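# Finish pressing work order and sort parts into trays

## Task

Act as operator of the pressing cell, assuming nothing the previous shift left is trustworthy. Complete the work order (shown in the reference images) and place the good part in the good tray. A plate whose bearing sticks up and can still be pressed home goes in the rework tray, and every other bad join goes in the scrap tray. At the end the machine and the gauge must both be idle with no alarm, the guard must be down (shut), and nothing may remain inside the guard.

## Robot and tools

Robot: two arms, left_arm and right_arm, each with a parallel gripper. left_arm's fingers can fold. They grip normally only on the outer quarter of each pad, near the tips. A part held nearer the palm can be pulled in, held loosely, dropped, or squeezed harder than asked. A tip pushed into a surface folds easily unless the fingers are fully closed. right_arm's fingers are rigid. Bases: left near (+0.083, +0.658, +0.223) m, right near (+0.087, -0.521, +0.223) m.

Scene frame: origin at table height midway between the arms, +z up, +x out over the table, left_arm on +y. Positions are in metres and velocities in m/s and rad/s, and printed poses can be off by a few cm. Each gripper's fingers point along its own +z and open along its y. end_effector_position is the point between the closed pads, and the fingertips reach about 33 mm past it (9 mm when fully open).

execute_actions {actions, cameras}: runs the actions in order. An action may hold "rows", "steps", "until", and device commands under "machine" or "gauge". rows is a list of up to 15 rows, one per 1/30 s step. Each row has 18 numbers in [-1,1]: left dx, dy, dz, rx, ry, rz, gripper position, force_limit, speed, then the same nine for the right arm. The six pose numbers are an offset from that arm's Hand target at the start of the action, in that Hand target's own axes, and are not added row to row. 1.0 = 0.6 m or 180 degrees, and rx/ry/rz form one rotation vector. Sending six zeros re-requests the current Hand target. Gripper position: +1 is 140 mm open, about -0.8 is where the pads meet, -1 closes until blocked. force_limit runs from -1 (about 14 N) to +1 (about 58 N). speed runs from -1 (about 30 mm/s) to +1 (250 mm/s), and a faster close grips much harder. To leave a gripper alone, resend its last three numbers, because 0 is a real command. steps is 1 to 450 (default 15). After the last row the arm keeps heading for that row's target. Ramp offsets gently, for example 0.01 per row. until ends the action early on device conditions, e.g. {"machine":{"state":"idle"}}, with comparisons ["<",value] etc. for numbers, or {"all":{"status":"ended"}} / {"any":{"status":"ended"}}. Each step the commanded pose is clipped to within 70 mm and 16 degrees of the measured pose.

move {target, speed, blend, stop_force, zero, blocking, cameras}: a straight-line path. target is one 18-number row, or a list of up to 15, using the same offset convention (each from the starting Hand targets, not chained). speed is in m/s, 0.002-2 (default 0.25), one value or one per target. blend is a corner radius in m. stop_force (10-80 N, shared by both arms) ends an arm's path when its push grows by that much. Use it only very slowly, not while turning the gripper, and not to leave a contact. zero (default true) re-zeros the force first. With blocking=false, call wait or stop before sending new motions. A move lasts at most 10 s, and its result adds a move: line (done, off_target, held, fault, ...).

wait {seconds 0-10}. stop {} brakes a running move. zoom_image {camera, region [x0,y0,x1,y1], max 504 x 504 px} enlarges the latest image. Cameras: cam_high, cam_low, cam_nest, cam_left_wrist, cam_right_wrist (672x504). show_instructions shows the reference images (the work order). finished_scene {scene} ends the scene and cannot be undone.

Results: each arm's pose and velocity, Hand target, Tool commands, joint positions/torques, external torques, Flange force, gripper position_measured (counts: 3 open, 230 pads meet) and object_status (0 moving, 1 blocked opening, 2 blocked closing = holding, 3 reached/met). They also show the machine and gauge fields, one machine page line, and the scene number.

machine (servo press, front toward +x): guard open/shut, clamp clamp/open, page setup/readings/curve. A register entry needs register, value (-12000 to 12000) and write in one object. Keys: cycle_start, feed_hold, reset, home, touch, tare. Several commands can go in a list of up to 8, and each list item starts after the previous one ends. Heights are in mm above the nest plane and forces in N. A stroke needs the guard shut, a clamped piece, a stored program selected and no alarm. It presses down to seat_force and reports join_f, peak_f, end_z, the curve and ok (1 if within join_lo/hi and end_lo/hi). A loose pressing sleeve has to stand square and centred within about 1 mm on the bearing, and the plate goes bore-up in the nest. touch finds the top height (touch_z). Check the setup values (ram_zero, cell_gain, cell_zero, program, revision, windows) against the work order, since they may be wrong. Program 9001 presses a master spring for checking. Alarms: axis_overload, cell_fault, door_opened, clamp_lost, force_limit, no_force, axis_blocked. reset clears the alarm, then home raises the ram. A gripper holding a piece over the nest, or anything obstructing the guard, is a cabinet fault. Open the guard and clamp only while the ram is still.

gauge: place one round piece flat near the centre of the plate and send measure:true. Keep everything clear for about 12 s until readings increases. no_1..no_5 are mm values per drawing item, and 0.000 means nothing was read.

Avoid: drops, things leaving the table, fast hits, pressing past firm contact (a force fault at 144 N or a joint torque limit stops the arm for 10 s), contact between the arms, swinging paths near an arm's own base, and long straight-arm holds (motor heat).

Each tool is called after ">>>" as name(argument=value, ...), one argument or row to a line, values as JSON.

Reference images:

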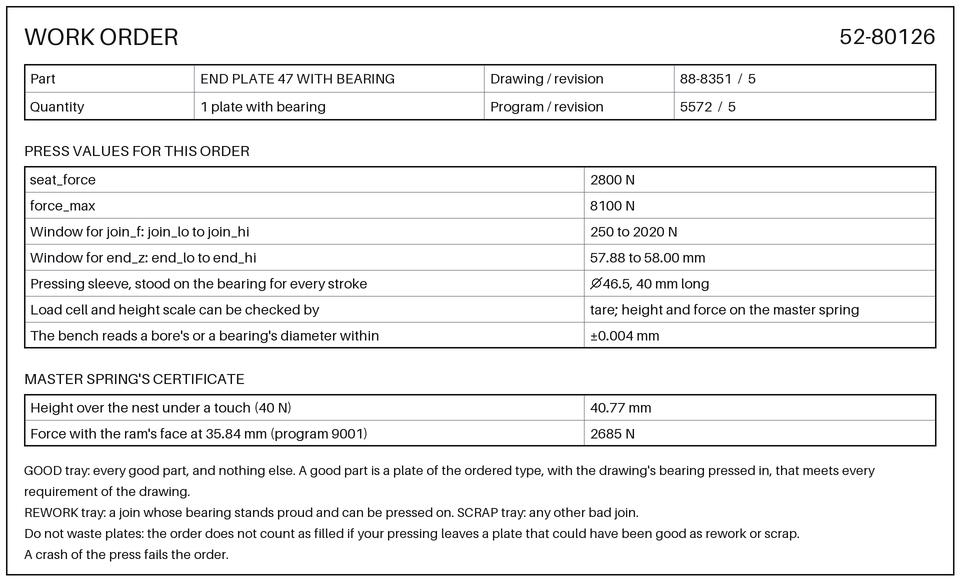

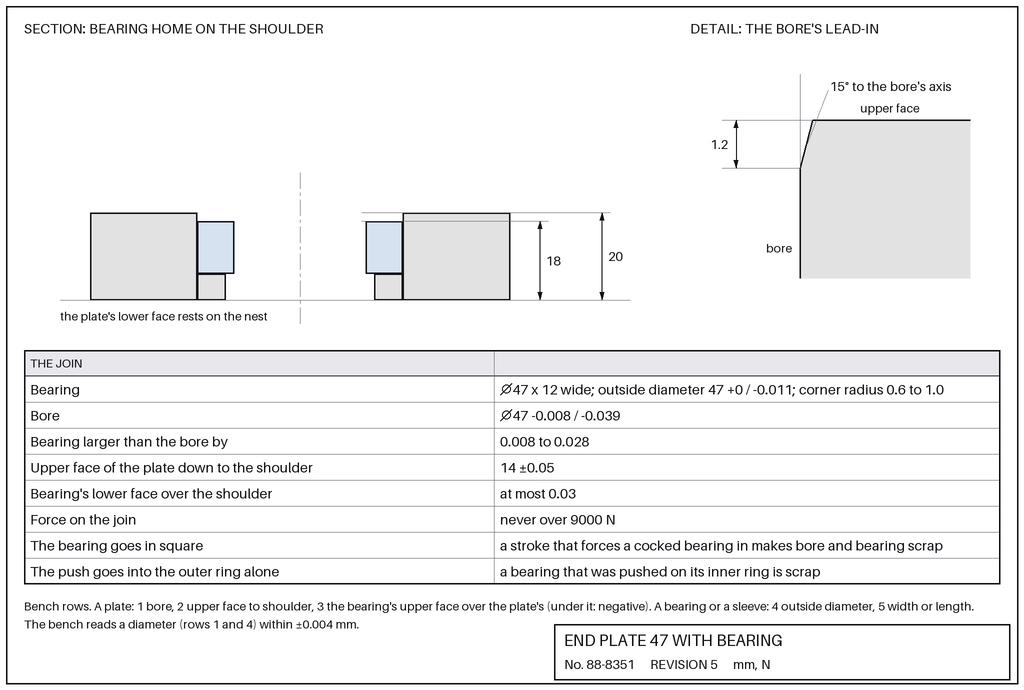

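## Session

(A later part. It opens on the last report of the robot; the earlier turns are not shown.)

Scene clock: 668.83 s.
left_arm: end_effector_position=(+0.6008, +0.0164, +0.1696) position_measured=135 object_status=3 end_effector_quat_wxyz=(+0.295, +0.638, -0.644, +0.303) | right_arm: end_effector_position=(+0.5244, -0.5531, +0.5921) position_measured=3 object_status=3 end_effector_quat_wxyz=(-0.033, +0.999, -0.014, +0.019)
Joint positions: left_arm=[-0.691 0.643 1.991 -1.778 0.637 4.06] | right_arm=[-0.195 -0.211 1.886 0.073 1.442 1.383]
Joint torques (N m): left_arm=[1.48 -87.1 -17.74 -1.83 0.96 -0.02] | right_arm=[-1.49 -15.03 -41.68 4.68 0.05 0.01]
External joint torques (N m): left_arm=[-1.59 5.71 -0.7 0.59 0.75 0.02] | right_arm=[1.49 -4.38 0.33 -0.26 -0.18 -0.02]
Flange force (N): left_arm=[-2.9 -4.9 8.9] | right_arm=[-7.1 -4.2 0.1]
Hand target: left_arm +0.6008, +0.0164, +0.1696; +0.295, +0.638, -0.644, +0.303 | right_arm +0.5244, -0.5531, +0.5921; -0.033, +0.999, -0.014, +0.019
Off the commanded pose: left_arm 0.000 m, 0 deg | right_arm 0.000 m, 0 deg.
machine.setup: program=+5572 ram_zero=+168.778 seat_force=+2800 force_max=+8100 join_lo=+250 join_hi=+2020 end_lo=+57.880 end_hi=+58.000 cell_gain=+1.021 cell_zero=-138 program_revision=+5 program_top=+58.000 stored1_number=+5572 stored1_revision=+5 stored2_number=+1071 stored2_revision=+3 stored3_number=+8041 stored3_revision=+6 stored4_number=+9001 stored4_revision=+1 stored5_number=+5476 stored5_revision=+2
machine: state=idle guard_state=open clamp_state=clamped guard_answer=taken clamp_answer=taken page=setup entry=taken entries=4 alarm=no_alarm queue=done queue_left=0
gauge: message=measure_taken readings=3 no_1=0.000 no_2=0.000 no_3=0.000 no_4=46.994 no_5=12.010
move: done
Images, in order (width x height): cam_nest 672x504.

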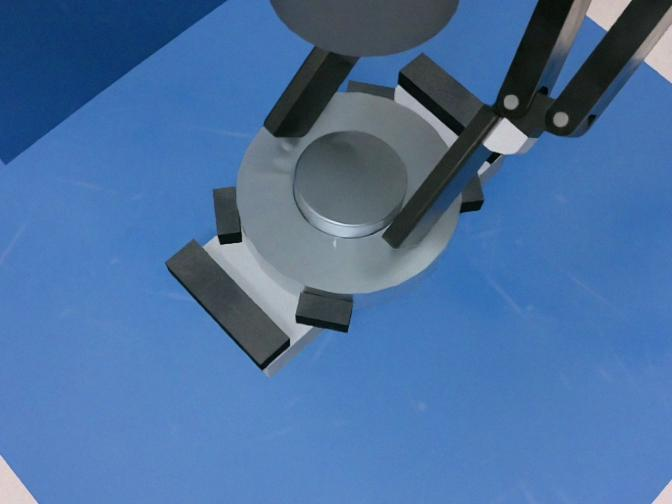

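>>> execute_actions(
  actions=[
    {"rows":[[0,0,0,0,0,0,-1,0,-0.9,0,0,0,0,0,0,1,1,1]],"steps":75},
  ],
  cameras=["cam_nest","cam_left_wrist"],
)

>>> zoom_image(
  camera="cam_nest",
  region=[270, 110, 430, 250],
)

>>> zoom_image(
  camera="cam_left_wrist",
  region=[270, 130, 490, 320],
)

Scene clock: 677.30 s.
left_arm: end_effector_position=(+0.6008, +0.0164, +0.1696) position_measured=162 object_status=2 end_effector_quat_wxyz=(+0.295, +0.638, -0.644, +0.303) | right_arm: end_effector_position=(+0.5244, -0.5531, +0.5921) position_measured=3 object_status=3 end_effector_quat_wxyz=(-0.033, +0.999, -0.014, +0.019)
Joint positions: left_arm=[-0.691 0.643 1.991 -1.778 0.637 4.06] | right_arm=[-0.195 -0.211 1.886 0.073 1.442 1.383]
Joint torques (N m): left_arm=[-0.45 -71.42 -20.2 -2.27 -3.13 0.38] | right_arm=[-1.28 -15.12 -41.8 4.67 0.05 0.03]
External joint torques (N m): left_arm=[0.5 -10.62 1.54 1.01 4.85 -0.38] | right_arm=[1.17 -4.75 0.39 -0.24 -0.17 -0.04]
Flange force (N): left_arm=[6.5 4.8 -20.2] | right_arm=[-8.0 -3.5 0.1]
Hand target: left_arm +0.6008, +0.0164, +0.1696; +0.295, +0.638, -0.644, +0.303 | right_arm +0.5244, -0.5531, +0.5921; -0.033, +0.999, -0.014, +0.019
Off the commanded pose: left_arm 0.000 m, 0 deg | right_arm 0.000 m, 0 deg.
machine.setup: program=+5572 ram_zero=+168.778 seat_force=+2800 force_max=+8100 join_lo=+250 join_hi=+2020 end_lo=+57.880 end_hi=+58.000 cell_gain=+1.021 cell_zero=-138 program_revision=+5 program_top=+58.000 stored1_number=+5572 stored1_revision=+5 stored2_number=+1071 stored2_revision=+3 stored3_number=+8041 stored3_revision=+6 stored4_number=+9001 stored4_revision=+1 stored5_number=+5476 stored5_revision=+2
machine: state=idle guard_state=open clamp_state=clamped guard_answer=taken clamp_answer=taken page=setup entry=taken entries=4 alarm=no_alarm queue=done queue_left=0
gauge: message=measure_taken readings=3 no_1=0.000 no_2=0.000 no_3=0.000 no_4=46.994 no_5=12.010
Images, in order (width x height): cam_nest 672x504, cam_left_wrist 672x504.

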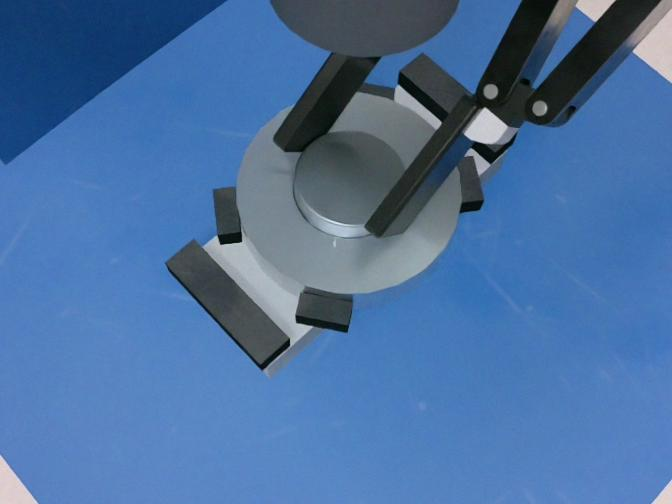

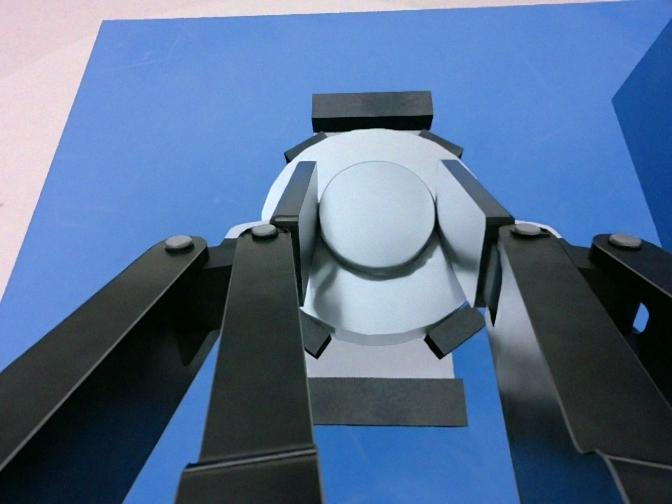

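Scaled by 3.150 from the camera's 672x504 image, which has a finer 960x720 frame.

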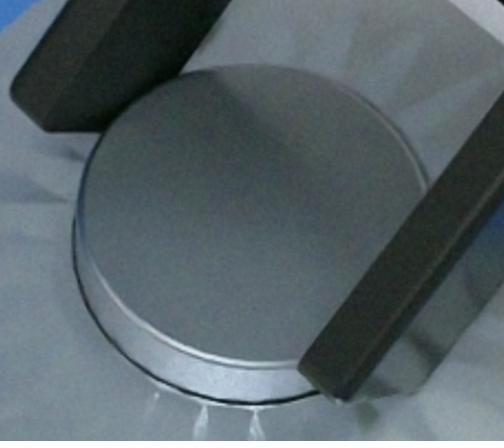

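Scaled by 2.291 from the camera's 672x504 image, which has a finer 960x720 frame.

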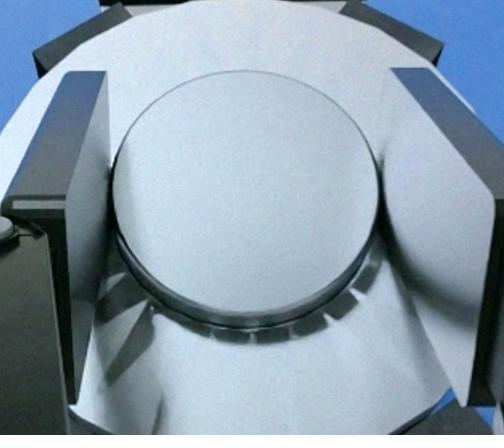

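>>> move(
  target=[0.0128,0,-0.0107,0,0,0,-1,0,-0.9,0,0,0,0,0,0,1,1,1],
  speed=0.02,
  cameras=["cam_nest","cam_left_wrist"],
)

>>> zoom_image(
  camera="cam_nest",
  region=[270, 110, 430, 250],
)

>>> zoom_image(
  camera="cam_left_wrist",
  region=[270, 130, 490, 320],
)

Scene clock: 681.80 s.
left_arm: end_effector_position=(+0.6007, +0.0164, +0.1796) position_measured=232 object_status=0 end_effector_quat_wxyz=(+0.295, +0.638, -0.644, +0.303) | right_arm: end_effector_position=(+0.5244, -0.5531, +0.5921) position_measured=3 object_status=3 end_effector_quat_wxyz=(-0.033, +0.999, -0.014, +0.019)
Joint positions: left_arm=[-0.692 0.627 1.991 -1.757 0.634 4.034] | right_arm=[-0.195 -0.211 1.886 0.073 1.442 1.383]
Joint torques (N m): left_arm=[1.8 -86.57 -18.12 -1.88 0.91 0.03] | right_arm=[-1.39 -15.13 -41.82 4.67 0.06 0.07]
External joint torques (N m): left_arm=[-1.66 5.54 -1.11 0.64 0.76 -0.04] | right_arm=[1.33 -4.63 0.34 -0.24 -0.18 -0.07]
Flange force (N): left_arm=[-2.0 -5.7 8.9] | right_arm=[-7.6 -3.7 0.1]
Hand target: left_arm +0.6007, +0.0164, +0.1796; +0.295, +0.638, -0.644, +0.303 | right_arm +0.5244, -0.5531, +0.5921; -0.033, +0.999, -0.014, +0.019
Off the commanded pose: left_arm 0.000 m, 0 deg | right_arm 0.000 m, 0 deg.
machine.setup: program=+5572 ram_zero=+168.778 seat_force=+2800 force_max=+8100 join_lo=+250 join_hi=+2020 end_lo=+57.880 end_hi=+58.000 cell_gain=+1.021 cell_zero=-138 program_revision=+5 program_top=+58.000 stored1_number=+5572 stored1_revision=+5 stored2_number=+1071 stored2_revision=+3 stored3_number=+8041 stored3_revision=+6 stored4_number=+9001 stored4_revision=+1 stored5_number=+5476 stored5_revision=+2
machine: state=idle guard_state=open clamp_state=clamped guard_answer=taken clamp_answer=taken page=setup entry=taken entries=4 alarm=no_alarm queue=done queue_left=0
gauge: message=measure_taken readings=3 no_1=0.000 no_2=0.000 no_3=0.000 no_4=46.994 no_5=12.010
move: done
Images, in order (width x height): cam_nest 672x504, cam_left_wrist 672x504.

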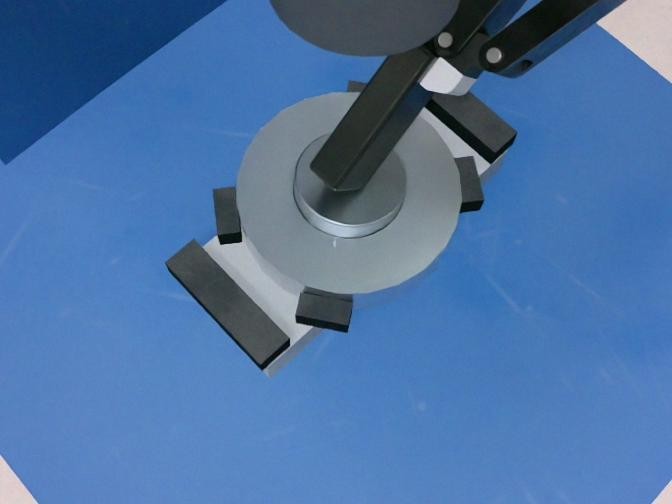

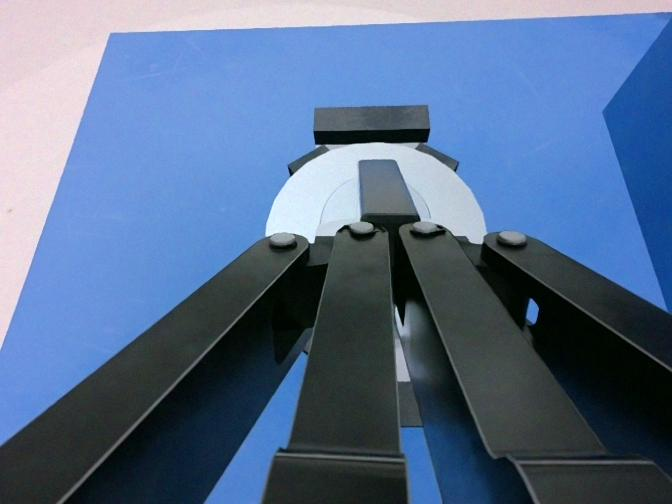

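Scaled by 3.150 from the camera's 672x504 image, which has a finer 960x720 frame.

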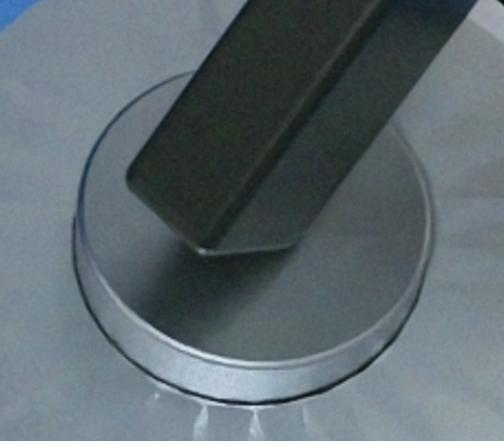

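Scaled by 2.291 from the camera's 672x504 image, which has a finer 960x720 frame.

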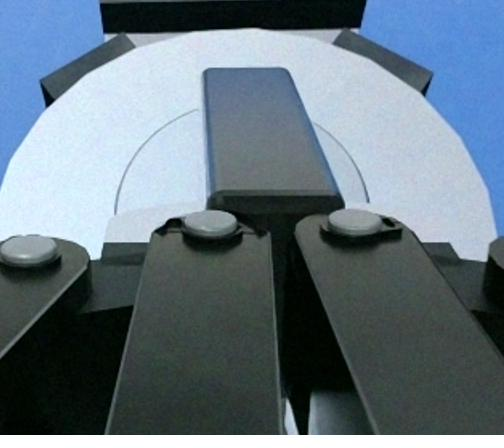

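>>> execute_actions(
  actions=[
    {"rows":[[0,0,0,0,0,0,-0.05,0,-0.3,0,0,0,0,0,0,1,1,1]],"steps":60},
  ],
)

>>> move(
  target=[-0.0194,0,0.0030,0,0,0,-0.05,0,-0.3,0,0,0,0,0,0,1,1,1],
  speed=0.02,
  stop_force=12,
)

>>> execute_actions(
  actions=[
    {"rows":[[0,0,0,0,0,0,-1,1,-0.5,0,0,0,0,0,0,1,1,1]],"steps":75},
  ],
  cameras=["cam_nest","cam_left_wrist"],
)

>>> zoom_image(
  camera="cam_nest",
  region=[270, 110, 430, 250],
)

Scene clock: 710.13 s.
left_arm: end_effector_position=(+0.6007, +0.0164, +0.1796) position_measured=135 object_status=3 end_effector_quat_wxyz=(+0.295, +0.638, -0.644, +0.303) | right_arm: end_effector_position=(+0.5244, -0.5531, +0.5921) position_measured=3 object_status=3 end_effector_quat_wxyz=(-0.033, +0.999, -0.014, +0.019)
Joint positions: left_arm=[-0.692 0.627 1.991 -1.757 0.634 4.034] | right_arm=[-0.195 -0.211 1.886 0.073 1.442 1.383]
Joint torques (N m): left_arm=[1.89 -86.16 -18.23 -1.9 0.92 0.03] | right_arm=[-1.35 -15.11 -41.77 4.65 0.08 0.06]
External joint torques (N m): left_arm=[-1.62 4.88 -1 0.66 0.75 -0.03] | right_arm=[1.36 -4.56 0.19 -0.2 -0.21 -0.06]
Flange force (N): left_arm=[-1.5 -5.2 7.9] | right_arm=[-7.3 -3.8 -0.1]
Hand target: left_arm +0.6007, +0.0164, +0.1796; +0.295, +0.638, -0.644, +0.303 | right_arm +0.5244, -0.5531, +0.5921; -0.033, +0.999, -0.014, +0.019
Off the commanded pose: left_arm 0.000 m, 0 deg | right_arm 0.000 m, 0 deg.
machine.setup: program=+5572 ram_zero=+168.778 seat_force=+2800 force_max=+8100 join_lo=+250 join_hi=+2020 end_lo=+57.880 end_hi=+58.000 cell_gain=+1.021 cell_zero=-138 program_revision=+5 program_top=+58.000 stored1_number=+5572 stored1_revision=+5 stored2_number=+1071 stored2_revision=+3 stored3_number=+8041 stored3_revision=+6 stored4_number=+9001 stored4_revision=+1 stored5_number=+5476 stored5_revision=+2
machine: state=idle guard_state=open clamp_state=clamped guard_answer=taken clamp_answer=taken page=setup entry=taken entries=4 alarm=no_alarm queue=done queue_left=0
gauge: message=measure_taken readings=3 no_1=0.000 no_2=0.000 no_3=0.000 no_4=46.994 no_5=12.010

Scene clock: 711.30 s.
left_arm: end_effector_position=(+0.6008, +0.0225, +0.1696) position_measured=135 object_status=3 end_effector_quat_wxyz=(+0.295, +0.638, -0.644, +0.303) | right_arm: end_effector_position=(+0.5244, -0.5531, +0.5921) position_measured=3 object_status=3 end_effector_quat_wxyz=(-0.033, +0.999, -0.014, +0.019)
Joint positions: left_arm=[-0.684 0.639 1.999 -1.776 0.641 4.065] | right_arm=[-0.195 -0.211 1.886 0.073 1.442 1.383]
Joint torques (N m): left_arm=[1.47 -86.75 -17.46 -1.92 0.89 0.02] | right_arm=[-1.37 -14.88 -41.69 4.69 0.04 0.01]
External joint torques (N m): left_arm=[-1.6 5.15 -0.97 0.67 0.84 -0.02] | right_arm=[1.3 -4.58 0.47 -0.28 -0.16 -0.02]
Flange force (N): left_arm=[-2.1 -5.2 8.2] | right_arm=[-7.7 -3.8 0.2]
Hand target: left_arm +0.6008, +0.0225, +0.1696; +0.295, +0.638, -0.644, +0.303 | right_arm +0.5244, -0.5531, +0.5921; -0.033, +0.999, -0.014, +0.019
Off the commanded pose: left_arm 0.000 m, 0 deg | right_arm 0.000 m, 0 deg.
machine.setup: program=+5572 ram_zero=+168.778 seat_force=+2800 force_max=+8100 join_lo=+250 join_hi=+2020 end_lo=+57.880 end_hi=+58.000 cell_gain=+1.021 cell_zero=-138 program_revision=+5 program_top=+58.000 stored1_number=+5572 stored1_revision=+5 stored2_number=+1071 stored2_revision=+3 stored3_number=+8041 stored3_revision=+6 stored4_number=+9001 stored4_revision=+1 stored5_number=+5476 stored5_revision=+2
machine: state=idle guard_state=open clamp_state=clamped guard_answer=taken clamp_answer=taken page=setup entry=taken entries=4 alarm=no_alarm queue=done queue_left=0
gauge: message=measure_taken readings=3 no_1=0.000 no_2=0.000 no_3=0.000 no_4=46.994 no_5=12.010
move: done

Scene clock: 714.00 s.
left_arm: end_effector_position=(+0.6008, +0.0225, +0.1696) position_measured=164 object_status=2 end_effector_quat_wxyz=(+0.295, +0.638, -0.644, +0.303) | right_arm: end_effector_position=(+0.5244, -0.5531, +0.5921) position_measured=3 object_status=3 end_effector_quat_wxyz=(-0.033, +0.999, -0.014, +0.019)
Joint positions: left_arm=[-0.684 0.639 1.999 -1.776 0.641 4.065] | right_arm=[-0.195 -0.211 1.886 0.073 1.442 1.383]
Joint torques (N m): left_arm=[-3 -64.24 -19.59 -2.08 -4.17 0.47] | right_arm=[-1.31 -15.09 -41.68 4.65 -0.01 0.03]
External joint torques (N m): left_arm=[3.03 -16.84 1.34 0.85 5.89 -0.47] | right_arm=[1.18 -4.92 0.16 -0.22 -0.11 -0.03]
Flange force (N): left_arm=[9.4 6.1 -31.2] | right_arm=[-7.9 -3.5 -0.5]
Hand target: left_arm +0.6008, +0.0225, +0.1696; +0.295, +0.638, -0.644, +0.303 | right_arm +0.5244, -0.5531, +0.5921; -0.033, +0.999, -0.014, +0.019
Off the commanded pose: left_arm 0.000 m, 0 deg | right_arm 0.000 m, 0 deg.
machine.setup: program=+5572 ram_zero=+168.778 seat_force=+2800 force_max=+8100 join_lo=+250 join_hi=+2020 end_lo=+57.880 end_hi=+58.000 cell_gain=+1.021 cell_zero=-138 program_revision=+5 program_top=+58.000 stored1_number=+5572 stored1_revision=+5 stored2_number=+1071 stored2_revision=+3 stored3_number=+8041 stored3_revision=+6 stored4_number=+9001 stored4_revision=+1 stored5_number=+5476 stored5_revision=+2
machine: state=idle guard_state=open clamp_state=clamped guard_answer=taken clamp_answer=taken page=setup entry=taken entries=4 alarm=no_alarm queue=done queue_left=0
gauge: message=measure_taken readings=3 no_1=0.000 no_2=0.000 no_3=0.000 no_4=46.994 no_5=12.010
Images, in order (width x height): cam_nest 672x504, cam_left_wrist 672x504.

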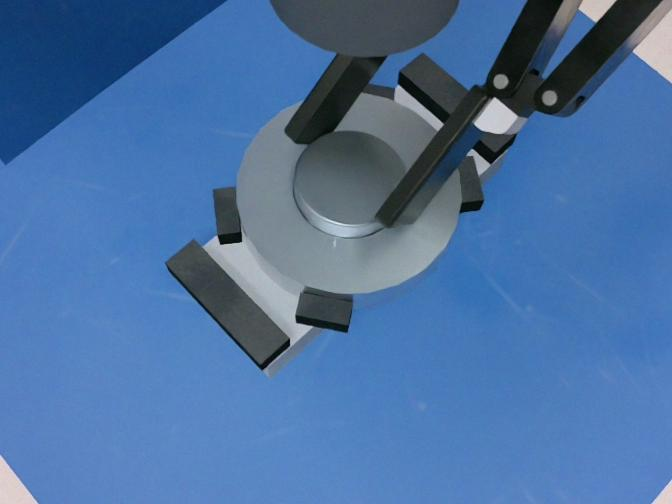

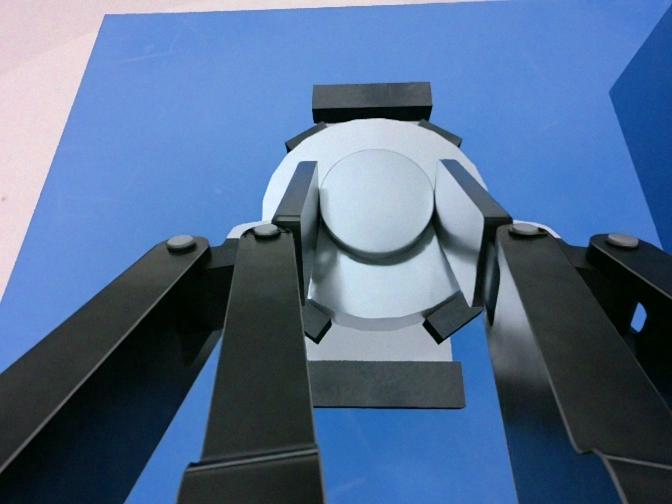

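Scaled by 3.150 from the camera's 672x504 image, which has a finer 960x720 frame.

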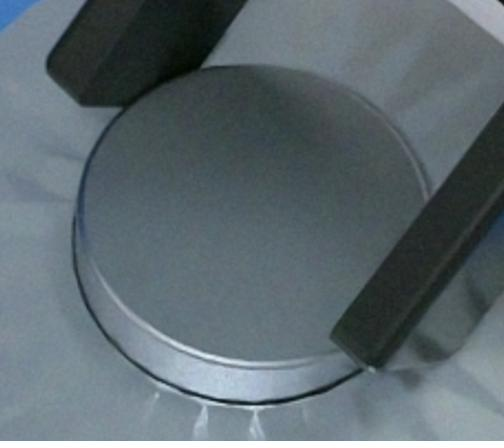

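>>> move(
  target=[0.0128,0,-0.0107,0,0,0,-1,1,-0.5,0,0,0,0,0,0,1,1,1],
  speed=0.02,
  cameras=["cam_nest"],
)

>>> zoom_image(
  camera="cam_nest",
  region=[270, 110, 430, 250],
)

Scene clock: 717.53 s.
left_arm: end_effector_position=(+0.6007, +0.0225, +0.1796) position_measured=164 object_status=2 end_effector_quat_wxyz=(+0.295, +0.638, -0.644, +0.303) | right_arm: end_effector_position=(+0.5244, -0.5531, +0.5921) position_measured=3 object_status=3 end_effector_quat_wxyz=(-0.033, +0.999, -0.014, +0.019)
Joint positions: left_arm=[-0.684 0.624 1.999 -1.755 0.638 4.04] | right_arm=[-0.195 -0.211 1.886 0.073 1.442 1.383]
Joint torques (N m): left_arm=[1.82 -86.85 -18.58 -1.94 1.14 -0.02] | right_arm=[-1.49 -15.05 -41.72 4.65 0.05 0.06]
External joint torques (N m): left_arm=[-1.85 5.99 -0.41 0.7 0.56 0.02] | right_arm=[1.6 -4.86 0.21 -0.21 -0.17 -0.07]
Flange force (N): left_arm=[-2.8 -4.7 9.1] | right_arm=[-7.7 -4.4 -0.2]
Hand target: left_arm +0.6007, +0.0225, +0.1796; +0.295, +0.638, -0.644, +0.303 | right_arm +0.5244, -0.5531, +0.5921; -0.033, +0.999, -0.014, +0.019
Off the commanded pose: left_arm 0.000 m, 0 deg | right_arm 0.000 m, 0 deg.
machine.setup: program=+5572 ram_zero=+168.778 seat_force=+2800 force_max=+8100 join_lo=+250 join_hi=+2020 end_lo=+57.880 end_hi=+58.000 cell_gain=+1.021 cell_zero=-138 program_revision=+5 program_top=+58.000 stored1_number=+5572 stored1_revision=+5 stored2_number=+1071 stored2_revision=+3 stored3_number=+8041 stored3_revision=+6 stored4_number=+9001 stored4_revision=+1 stored5_number=+5476 stored5_revision=+2
machine: state=idle guard_state=open clamp_state=clamped guard_answer=taken clamp_answer=taken page=setup entry=taken entries=4 alarm=no_alarm queue=done queue_left=0
gauge: message=measure_taken readings=3 no_1=0.000 no_2=0.000 no_3=0.000 no_4=46.994 no_5=12.010
move: done
Images, in order (width x height): cam_nest 672x504.

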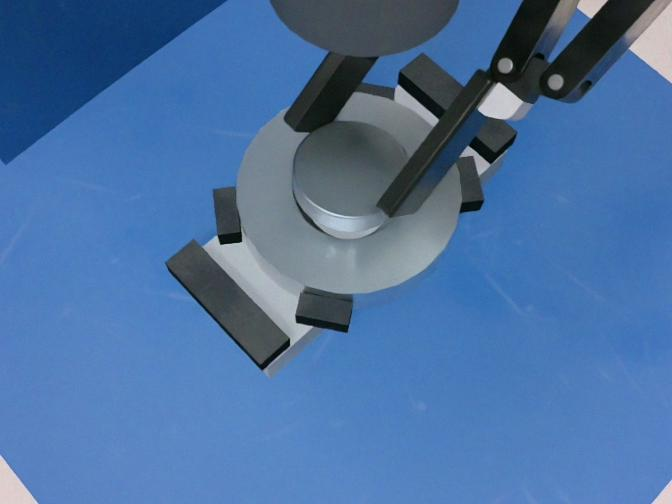

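Scaled by 3.150 from the camera's 672x504 image, which has a finer 960x720 frame.

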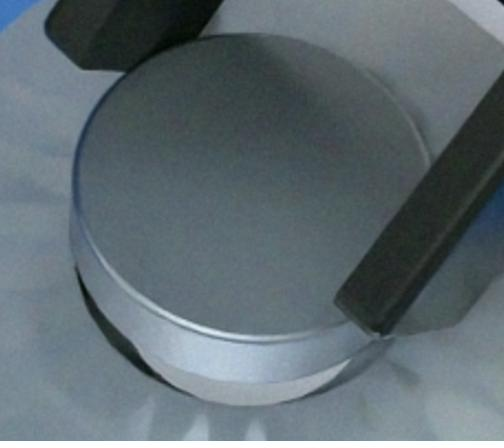

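>>> move(
  target=[0.0074,0,0,0,-0.03,0,-1,1,-0.5,0,0,0,0,0,0,1,1,1],
  speed=0.03,
  cameras=["cam_nest","cam_left_wrist"],
)

>>> zoom_image(
  camera="cam_nest",
  region=[270, 110, 430, 250],
)

>>> zoom_image(
  camera="cam_left_wrist",
  region=[270, 130, 490, 320],
)

Scene clock: 735.07 s.
left_arm: end_effector_position=(+0.6009, +0.0218, +0.1810) position_measured=164 object_status=2 end_effector_quat_wxyz=(+0.270, +0.650, -0.654, +0.278) | right_arm: end_effector_position=(+0.5244, -0.5531, +0.5921) position_measured=3 object_status=3 end_effector_quat_wxyz=(-0.033, +0.999, -0.014, +0.019)
Joint positions: left_arm=[-0.706 0.603 1.975 -1.619 0.565 3.885] | right_arm=[-0.195 -0.211 1.886 0.073 1.442 1.383]
Joint torques (N m): left_arm=[-41.43 -108.02 -37.98 -1.14 3.76 -0.32] | right_arm=[-1.39 -14.98 -41.76 4.66 0.02 0.04]
External joint torques (N m): left_arm=[41.56 27.92 17.37 0.21 -2.41 0.32] | right_arm=[1.39 -4.99 0.18 -0.22 -0.14 -0.04]
External joint torques when the fault began: left_arm=[78.97 40.92 41.49 0.81 -4 0.84]
Flange force (N): left_arm=[-68.5 -32.7 -6.8] | right_arm=[-8.0 -4.0 -0.4]
Flange force when the fault began (N): left_arm=[-130.4 -40.4 -38.2]
Hand target: left_arm +0.6009, +0.0218, +0.1810; +0.270, +0.650, -0.654, +0.278 (not the last commanded pose) | right_arm +0.5244, -0.5531, +0.5921; -0.033, +0.999, -0.014, +0.019
Tool commands: left_gripper/position=-1.0 left_gripper/force_limit=+1.0 left_gripper/speed=-0.498039 right_gripper/position=+1.0 right_gripper/force_limit=+1.0 right_gripper/speed=+1.0
Off the commanded pose: left_arm 0.003 m, 1 deg | right_arm 0.000 m, 0 deg.
FORCE FAULT: contact force on the left arm reached its limit, and that arm stopped for 10 seconds. The contact can be on any part of that arm, not only on its tool. That arm's remaining commands of this call were not run. That arm's target is now where it stood when the stop ended, not its last command. That arm accepts commands again.
machine.setup: program=+5572 ram_zero=+168.778 seat_force=+2800 force_max=+8100 join_lo=+250 join_hi=+2020 end_lo=+57.880 end_hi=+58.000 cell_gain=+1.021 cell_zero=-138 program_revision=+5 program_top=+58.000 stored1_number=+5572 stored1_revision=+5 stored2_number=+1071 stored2_revision=+3 stored3_number=+8041 stored3_revision=+6 stored4_number=+9001 stored4_revision=+1 stored5_number=+5476 stored5_revision=+2
machine: state=idle guard_state=open clamp_state=clamped guard_answer=taken clamp_answer=taken page=setup entry=taken entries=4 alarm=no_alarm queue=done queue_left=0
gauge: message=measure_taken readings=3 no_1=0.000 no_2=0.000 no_3=0.000 no_4=46.994 no_5=12.010
move: fault (left_arm)
Images, in order (width x height): cam_nest 672x504, cam_left_wrist 672x504.

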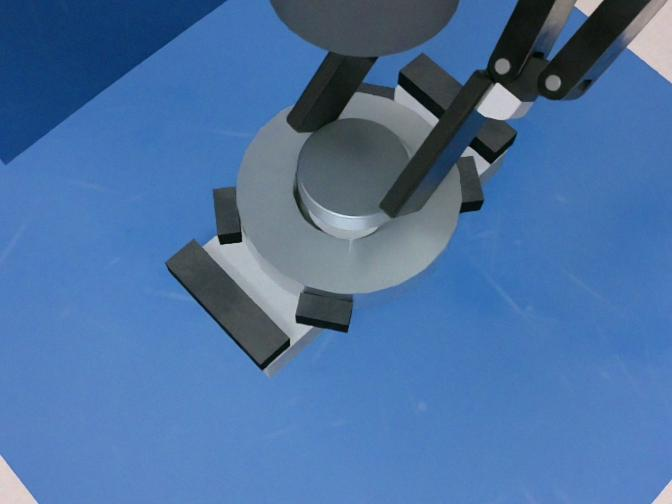

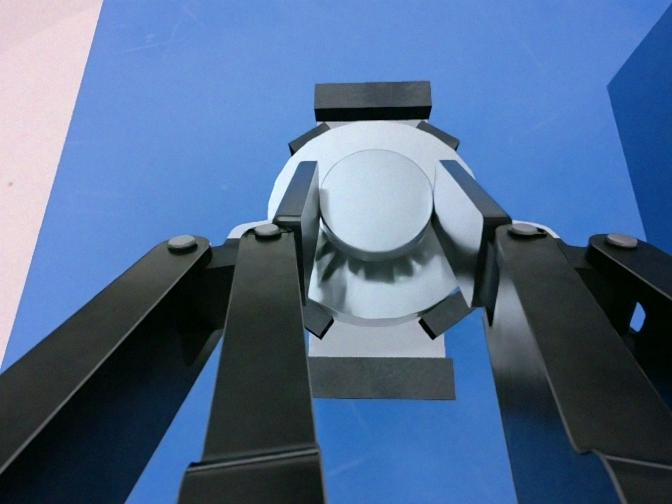

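Scaled by 3.150 from the camera's 672x504 image, which has a finer 960x720 frame.

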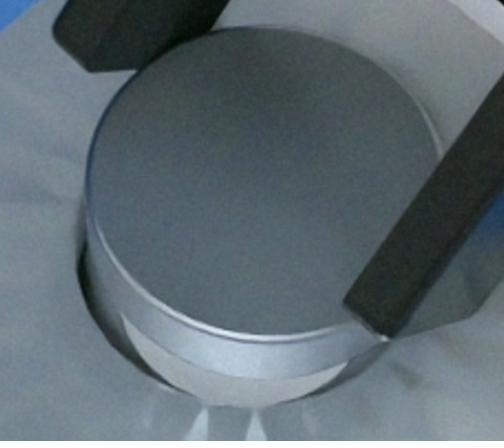

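Scaled by 2.291 from the camera's 672x504 image, which has a finer 960x720 frame.

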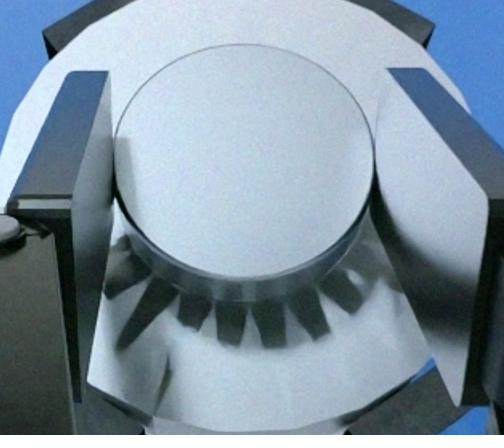

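>>> move(
  target=[-0.0336,0,-0.0372,0,0,0,-1,1,-0.5,0,0,0,0,0,0,1,1,1],
  speed=0.08,
  cameras=["cam_nest","cam_left_wrist","cam_low","cam_high"],
)

Scene clock: 740.70 s.
left_arm: end_effector_position=(+0.6008, +0.0519, +0.1823) position_measured=164 object_status=2 end_effector_quat_wxyz=(+0.270, +0.650, -0.654, +0.278) | right_arm: end_effector_position=(+0.5244, -0.5531, +0.5921) position_measured=3 object_status=3 end_effector_quat_wxyz=(-0.033, +0.999, -0.014, +0.019)
Joint positions: left_arm=[-0.67 0.584 2.011 -1.614 0.585 3.916] | right_arm=[-0.195 -0.211 1.886 0.073 1.442 1.383]
Joint torques (N m): left_arm=[1.81 -83.8 -19.27 -1.67 0.8 0.01] | right_arm=[-1.31 -14.85 -41.72 4.71 0.05 0.06]
External joint torques (N m): left_arm=[-1.74 6.29 -0.49 0.75 0.59 -0.01] | right_arm=[1.22 -4.75 0.3 -0.29 -0.18 -0.06]
Flange force (N): left_arm=[-1.6 -5.7 9.4] | right_arm=[-7.8 -3.5 -0.1]
Hand target: left_arm +0.6008, +0.0519, +0.1823; +0.270, +0.650, -0.654, +0.278 | right_arm +0.5244, -0.5531, +0.5921; -0.033, +0.999, -0.014, +0.019
Off the commanded pose: left_arm 0.000 m, 0 deg | right_arm 0.000 m, 0 deg.
machine.setup: program=+5572 ram_zero=+168.778 seat_force=+2800 force_max=+8100 join_lo=+250 join_hi=+2020 end_lo=+57.880 end_hi=+58.000 cell_gain=+1.021 cell_zero=-138 program_revision=+5 program_top=+58.000 stored1_number=+5572 stored1_revision=+5 stored2_number=+1071 stored2_revision=+3 stored3_number=+8041 stored3_revision=+6 stored4_number=+9001 stored4_revision=+1 stored5_number=+5476 stored5_revision=+2
machine: state=idle guard_state=open clamp_state=clamped guard_answer=taken clamp_answer=taken page=setup entry=taken entries=4 alarm=no_alarm queue=done queue_left=0
gauge: message=measure_taken readings=3 no_1=0.000 no_2=0.000 no_3=0.000 no_4=46.994 no_5=12.010
move: done
Images, in order (width x height): cam_high 672x504, cam_low 672x504, cam_nest 672x504, cam_left_wrist 672x504.

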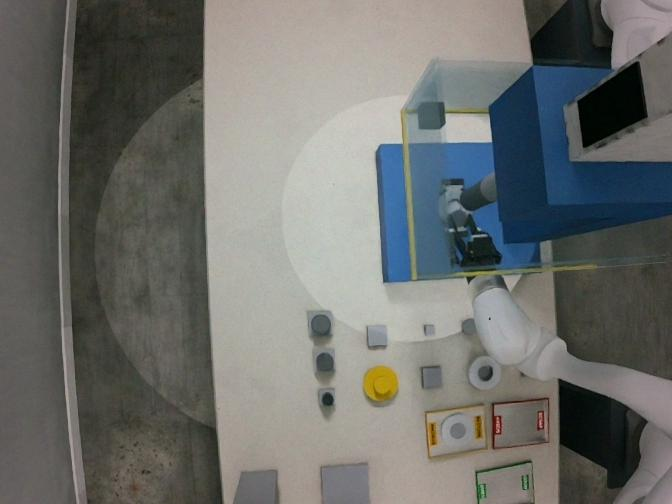

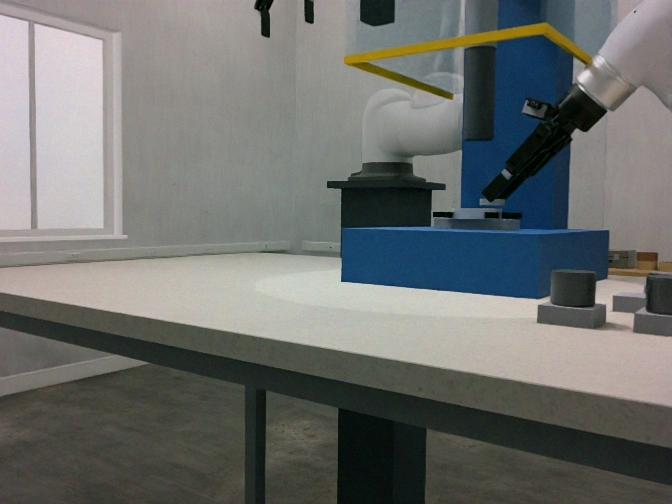

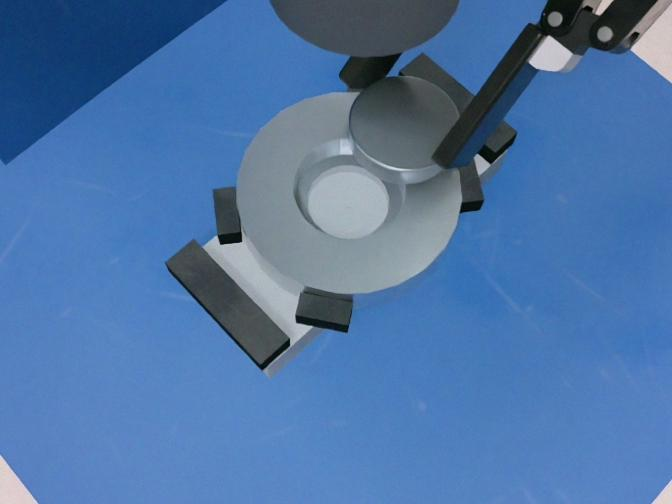

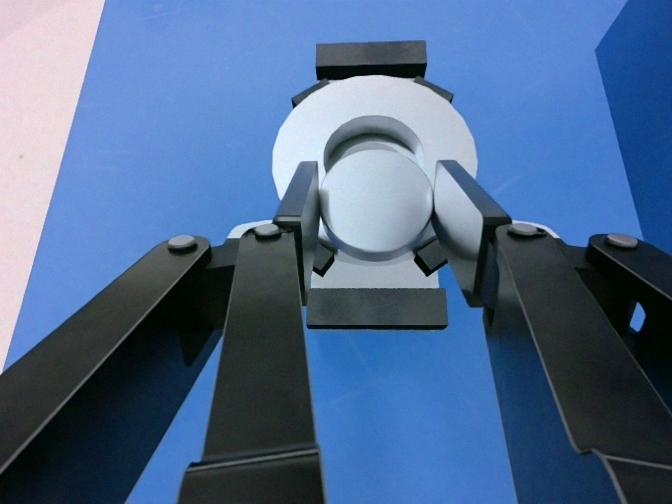

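>>> move(
  target=[
    [-0.2399,0,-0.2503,0,0,0,-1,1,-0.5,0,0,0,0,0,0,1,1,1],
    [-0.2618,0,-0.4372,0,0,0,-1,1,-0.5,0,0,0,0,0,0,1,1,1],
    [-0.4662,-0.1,-0.5298,0,0,0,-1,1,-0.5,0,0,0,0,0,0,1,1,1],
  ],
  blend=[0.03,0.04,0],
  speed=0.2,
  cameras=["cam_left_wrist","cam_high"],
)

Scene clock: 754.60 s.
left_arm: end_effector_position=(+0.6606, +0.4746, +0.2060) position_measured=164 object_status=2 end_effector_quat_wxyz=(+0.270, +0.650, -0.654, +0.278) | right_arm: end_effector_position=(+0.5244, -0.5531, +0.5921) position_measured=3 object_status=3 end_effector_quat_wxyz=(-0.033, +0.999, -0.014, +0.019)
Joint positions: left_arm=[0.04 0.494 2.119 -1.096 0.931 4.05] | right_arm=[-0.195 -0.211 1.886 0.073 1.442 1.383]
Joint torques (N m): left_arm=[1.77 -73.65 -17.53 -0.76 0.94 0.09] | right_arm=[-1.34 -15.06 -41.69 4.68 0.07 0.01]
External joint torques (N m): left_arm=[-2 5.3 -0.87 0.73 0.65 -0.09] | right_arm=[0.98 -3.82 0.47 -0.28 -0.2 -0.01]
Flange force (N): left_arm=[-4.0 -7.6 5.9] | right_arm=[-6.6 -2.9 0.4]
Hand target: left_arm +0.6606, +0.4747, +0.2060; +0.270, +0.650, -0.654, +0.278 | right_arm +0.5244, -0.5531, +0.5921; -0.033, +0.999, -0.014, +0.019
Off the commanded pose: left_arm 0.000 m, 0 deg | right_arm 0.000 m, 0 deg.
machine.setup: program=+5572 ram_zero=+168.778 seat_force=+2800 force_max=+8100 join_lo=+250 join_hi=+2020 end_lo=+57.880 end_hi=+58.000 cell_gain=+1.021 cell_zero=-138 program_revision=+5 program_top=+58.000 stored1_number=+5572 stored1_revision=+5 stored2_number=+1071 stored2_revision=+3 stored3_number=+8041 stored3_revision=+6 stored4_number=+9001 stored4_revision=+1 stored5_number=+5476 stored5_revision=+2
machine: state=idle guard_state=open clamp_state=clamped guard_answer=taken clamp_answer=taken page=setup entry=taken entries=4 alarm=no_alarm queue=done queue_left=0
gauge: message=measure_taken readings=3 no_1=0.000 no_2=0.000 no_3=0.000 no_4=46.994 no_5=12.010
move: done
Images, in order (width x height): cam_high 672x504, cam_left_wrist 672x504.

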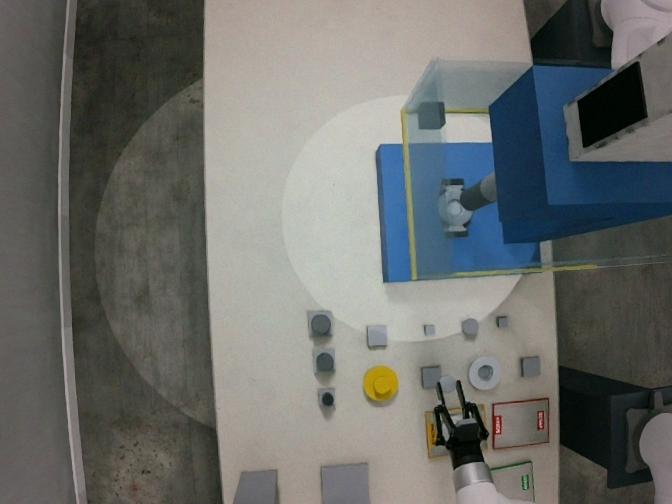

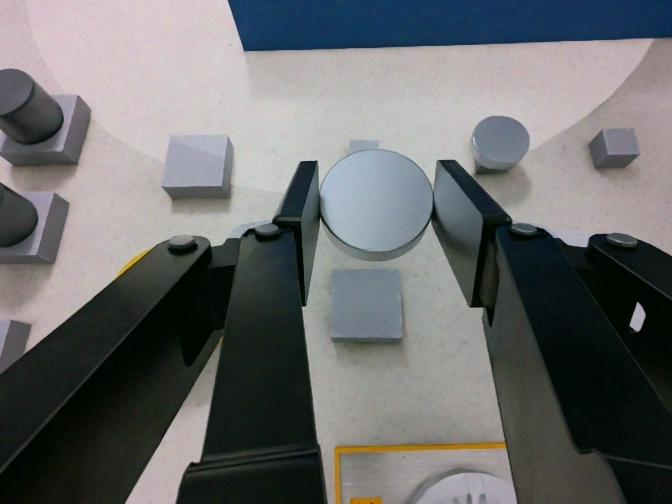

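>>> move(
  target=[-0.1540,0,0.1476,0,0,0,-1,1,-0.5,0,0,0,0,0,0,1,1,1],
  speed=0.15,
)

>>> wait(
  seconds=0.5,
)

>>> move(
  target=[-0.0361,0,0.0346,0,0,0,-1,1,-0.5,0,0,0,0,0,0,1,1,1],
  speed=0.012,
  stop_force=10,
  cameras=["cam_left_wrist"],
)

>>> zoom_image(
  camera="cam_left_wrist",
  region=[270, 130, 490, 320],
)

Scene clock: 762.70 s.
left_arm: end_effector_position=(+0.6622, +0.4762, +0.0780) position_measured=164 object_status=2 end_effector_quat_wxyz=(+0.270, +0.650, -0.654, +0.278) | right_arm: end_effector_position=(+0.5244, -0.5531, +0.5921) position_measured=3 object_status=3 end_effector_quat_wxyz=(-0.033, +0.999, -0.014, +0.019)
Joint positions: left_arm=[0.043 0.716 2.115 -1.259 0.848 4.311] | right_arm=[-0.195 -0.211 1.886 0.073 1.442 1.383]
Joint torques (N m): left_arm=[1.68 -84.61 -8.85 -0.93 1.24 0.03] | right_arm=[-1.24 -14.96 -41.77 4.67 0.05 0.06]
External joint torques (N m): left_arm=[-1.78 6.22 -0.28 0.72 0.63 -0.03] | right_arm=[1.28 -4.96 0.27 -0.22 -0.17 -0.06]
Flange force (N): left_arm=[-6.3 -5.2 7.8] | right_arm=[-8.1 -3.7 -0.2]
Hand target: left_arm +0.6622, +0.4762, +0.0780; +0.270, +0.650, -0.654, +0.278 | right_arm +0.5244, -0.5531, +0.5921; -0.033, +0.999, -0.014, +0.019
Off the commanded pose: left_arm 0.000 m, 0 deg | right_arm 0.000 m, 0 deg.
machine.setup: program=+5572 ram_zero=+168.778 seat_force=+2800 force_max=+8100 join_lo=+250 join_hi=+2020 end_lo=+57.880 end_hi=+58.000 cell_gain=+1.021 cell_zero=-138 program_revision=+5 program_top=+58.000 stored1_number=+5572 stored1_revision=+5 stored2_number=+1071 stored2_revision=+3 stored3_number=+8041 stored3_revision=+6 stored4_number=+9001 stored4_revision=+1 stored5_number=+5476 stored5_revision=+2
machine: state=idle guard_state=open clamp_state=clamped guard_answer=taken clamp_answer=taken page=setup entry=taken entries=4 alarm=no_alarm queue=done queue_left=0
gauge: message=measure_taken readings=3 no_1=0.000 no_2=0.000 no_3=0.000 no_4=46.994 no_5=12.010
move: done

Scene clock: 763.20 s.
left_arm: end_effector_position=(+0.6622, +0.4762, +0.0780) position_measured=164 object_status=2 end_effector_quat_wxyz=(+0.270, +0.650, -0.654, +0.278) | right_arm: end_effector_position=(+0.5244, -0.5531, +0.5921) position_measured=3 object_status=3 end_effector_quat_wxyz=(-0.033, +0.999, -0.014, +0.019)
Joint positions: left_arm=[0.043 0.716 2.115 -1.259 0.848 4.311] | right_arm=[-0.195 -0.211 1.886 0.073 1.442 1.383]
Joint torques (N m): left_arm=[1.45 -83.9 -8.64 -0.88 1.35 0] | right_arm=[-1.35 -15.07 -41.65 4.68 0.07 0.05]
External joint torques (N m): left_arm=[-1.85 5.59 -0.48 0.65 0.53 0] | right_arm=[1.37 -4.93 0.13 -0.24 -0.19 -0.05]
Flange force (N): left_arm=[-5.5 -5.1 7.4] | right_arm=[-7.8 -4.0 -0.3]
Hand target: left_arm +0.6622, +0.4762, +0.0780; +0.270, +0.650, -0.654, +0.278 | right_arm +0.5244, -0.5531, +0.5921; -0.033, +0.999, -0.014, +0.019
Tool commands: left_gripper/position=-1.0 left_gripper/force_limit=+1.0 left_gripper/speed=-0.5 right_gripper/position=+1.0 right_gripper/force_limit=+1.0 right_gripper/speed=+1.0
Off the commanded pose: left_arm 0.000 m, 0 deg | right_arm 0.000 m, 0 deg.
machine.setup: program=+5572 ram_zero=+168.778 seat_force=+2800 force_max=+8100 join_lo=+250 join_hi=+2020 end_lo=+57.880 end_hi=+58.000 cell_gain=+1.021 cell_zero=-138 program_revision=+5 program_top=+58.000 stored1_number=+5572 stored1_revision=+5 stored2_number=+1071 stored2_revision=+3 stored3_number=+8041 stored3_revision=+6 stored4_number=+9001 stored4_revision=+1 stored5_number=+5476 stored5_revision=+2
machine: state=idle guard_state=open clamp_state=clamped guard_answer=taken clamp_answer=taken page=setup entry=taken entries=4 alarm=no_alarm queue=done queue_left=0
gauge: message=measure_taken readings=3 no_1=0.000 no_2=0.000 no_3=0.000 no_4=46.994 no_5=12.010
wait: 0.50 s

Scene clock: 765.50 s.
left_arm: end_effector_position=(+0.6625, +0.4764, +0.0573) position_measured=164 object_status=2 end_effector_quat_wxyz=(+0.270, +0.650, -0.654, +0.278) | right_arm: end_effector_position=(+0.5244, -0.5531, +0.5921) position_measured=3 object_status=3 end_effector_quat_wxyz=(-0.033, +0.999, -0.014, +0.019)
Joint positions: left_arm=[0.043 0.754 2.11 -1.286 0.839 4.352] | right_arm=[-0.195 -0.211 1.886 0.073 1.442 1.383]
Joint torques (N m): left_arm=[0.69 -73.12 -8 -0.75 -4 -0.01] | right_arm=[-1.29 -15.07 -41.8 4.67 0.04 0.03]
External joint torques (N m): left_arm=[-1.04 -6.61 0.29 0.52 5.91 0.01] | right_arm=[1.24 -4.57 0.4 -0.25 -0.15 -0.04]
Flange force (N): left_arm=[9.7 0.9 -11.8] | right_arm=[-7.7 -3.6 0.1]
Hand target: left_arm +0.6625, +0.4764, +0.0573; +0.270, +0.650, -0.654, +0.278 (not the last commanded pose) | right_arm +0.5244, -0.5531, +0.5921; -0.033, +0.999, -0.014, +0.019
Off the commanded pose: left_arm 0.009 m, 0 deg | right_arm 0.000 m, 0 deg.
machine.setup: program=+5572 ram_zero=+168.778 seat_force=+2800 force_max=+8100 join_lo=+250 join_hi=+2020 end_lo=+57.880 end_hi=+58.000 cell_gain=+1.021 cell_zero=-138 program_revision=+5 program_top=+58.000 stored1_number=+5572 stored1_revision=+5 stored2_number=+1071 stored2_revision=+3 stored3_number=+8041 stored3_revision=+6 stored4_number=+9001 stored4_revision=+1 stored5_number=+5476 stored5_revision=+2
machine: state=idle guard_state=open clamp_state=clamped guard_answer=taken clamp_answer=taken page=setup entry=taken entries=4 alarm=no_alarm queue=done queue_left=0
gauge: message=measure_taken readings=3 no_1=0.000 no_2=0.000 no_3=0.000 no_4=46.994 no_5=12.010
move: contact (left_arm)
Images, in order (width x height): cam_left_wrist 672x504.

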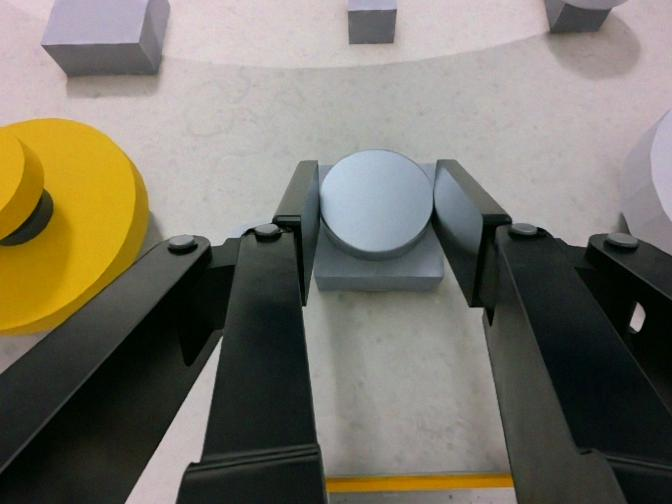

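Scaled by 2.291 from the camera's 672x504 image, which has a finer 960x720 frame.

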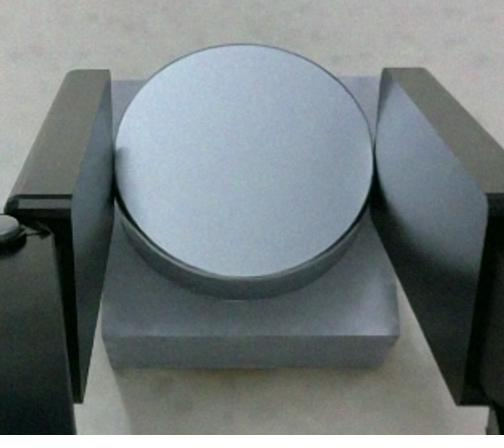

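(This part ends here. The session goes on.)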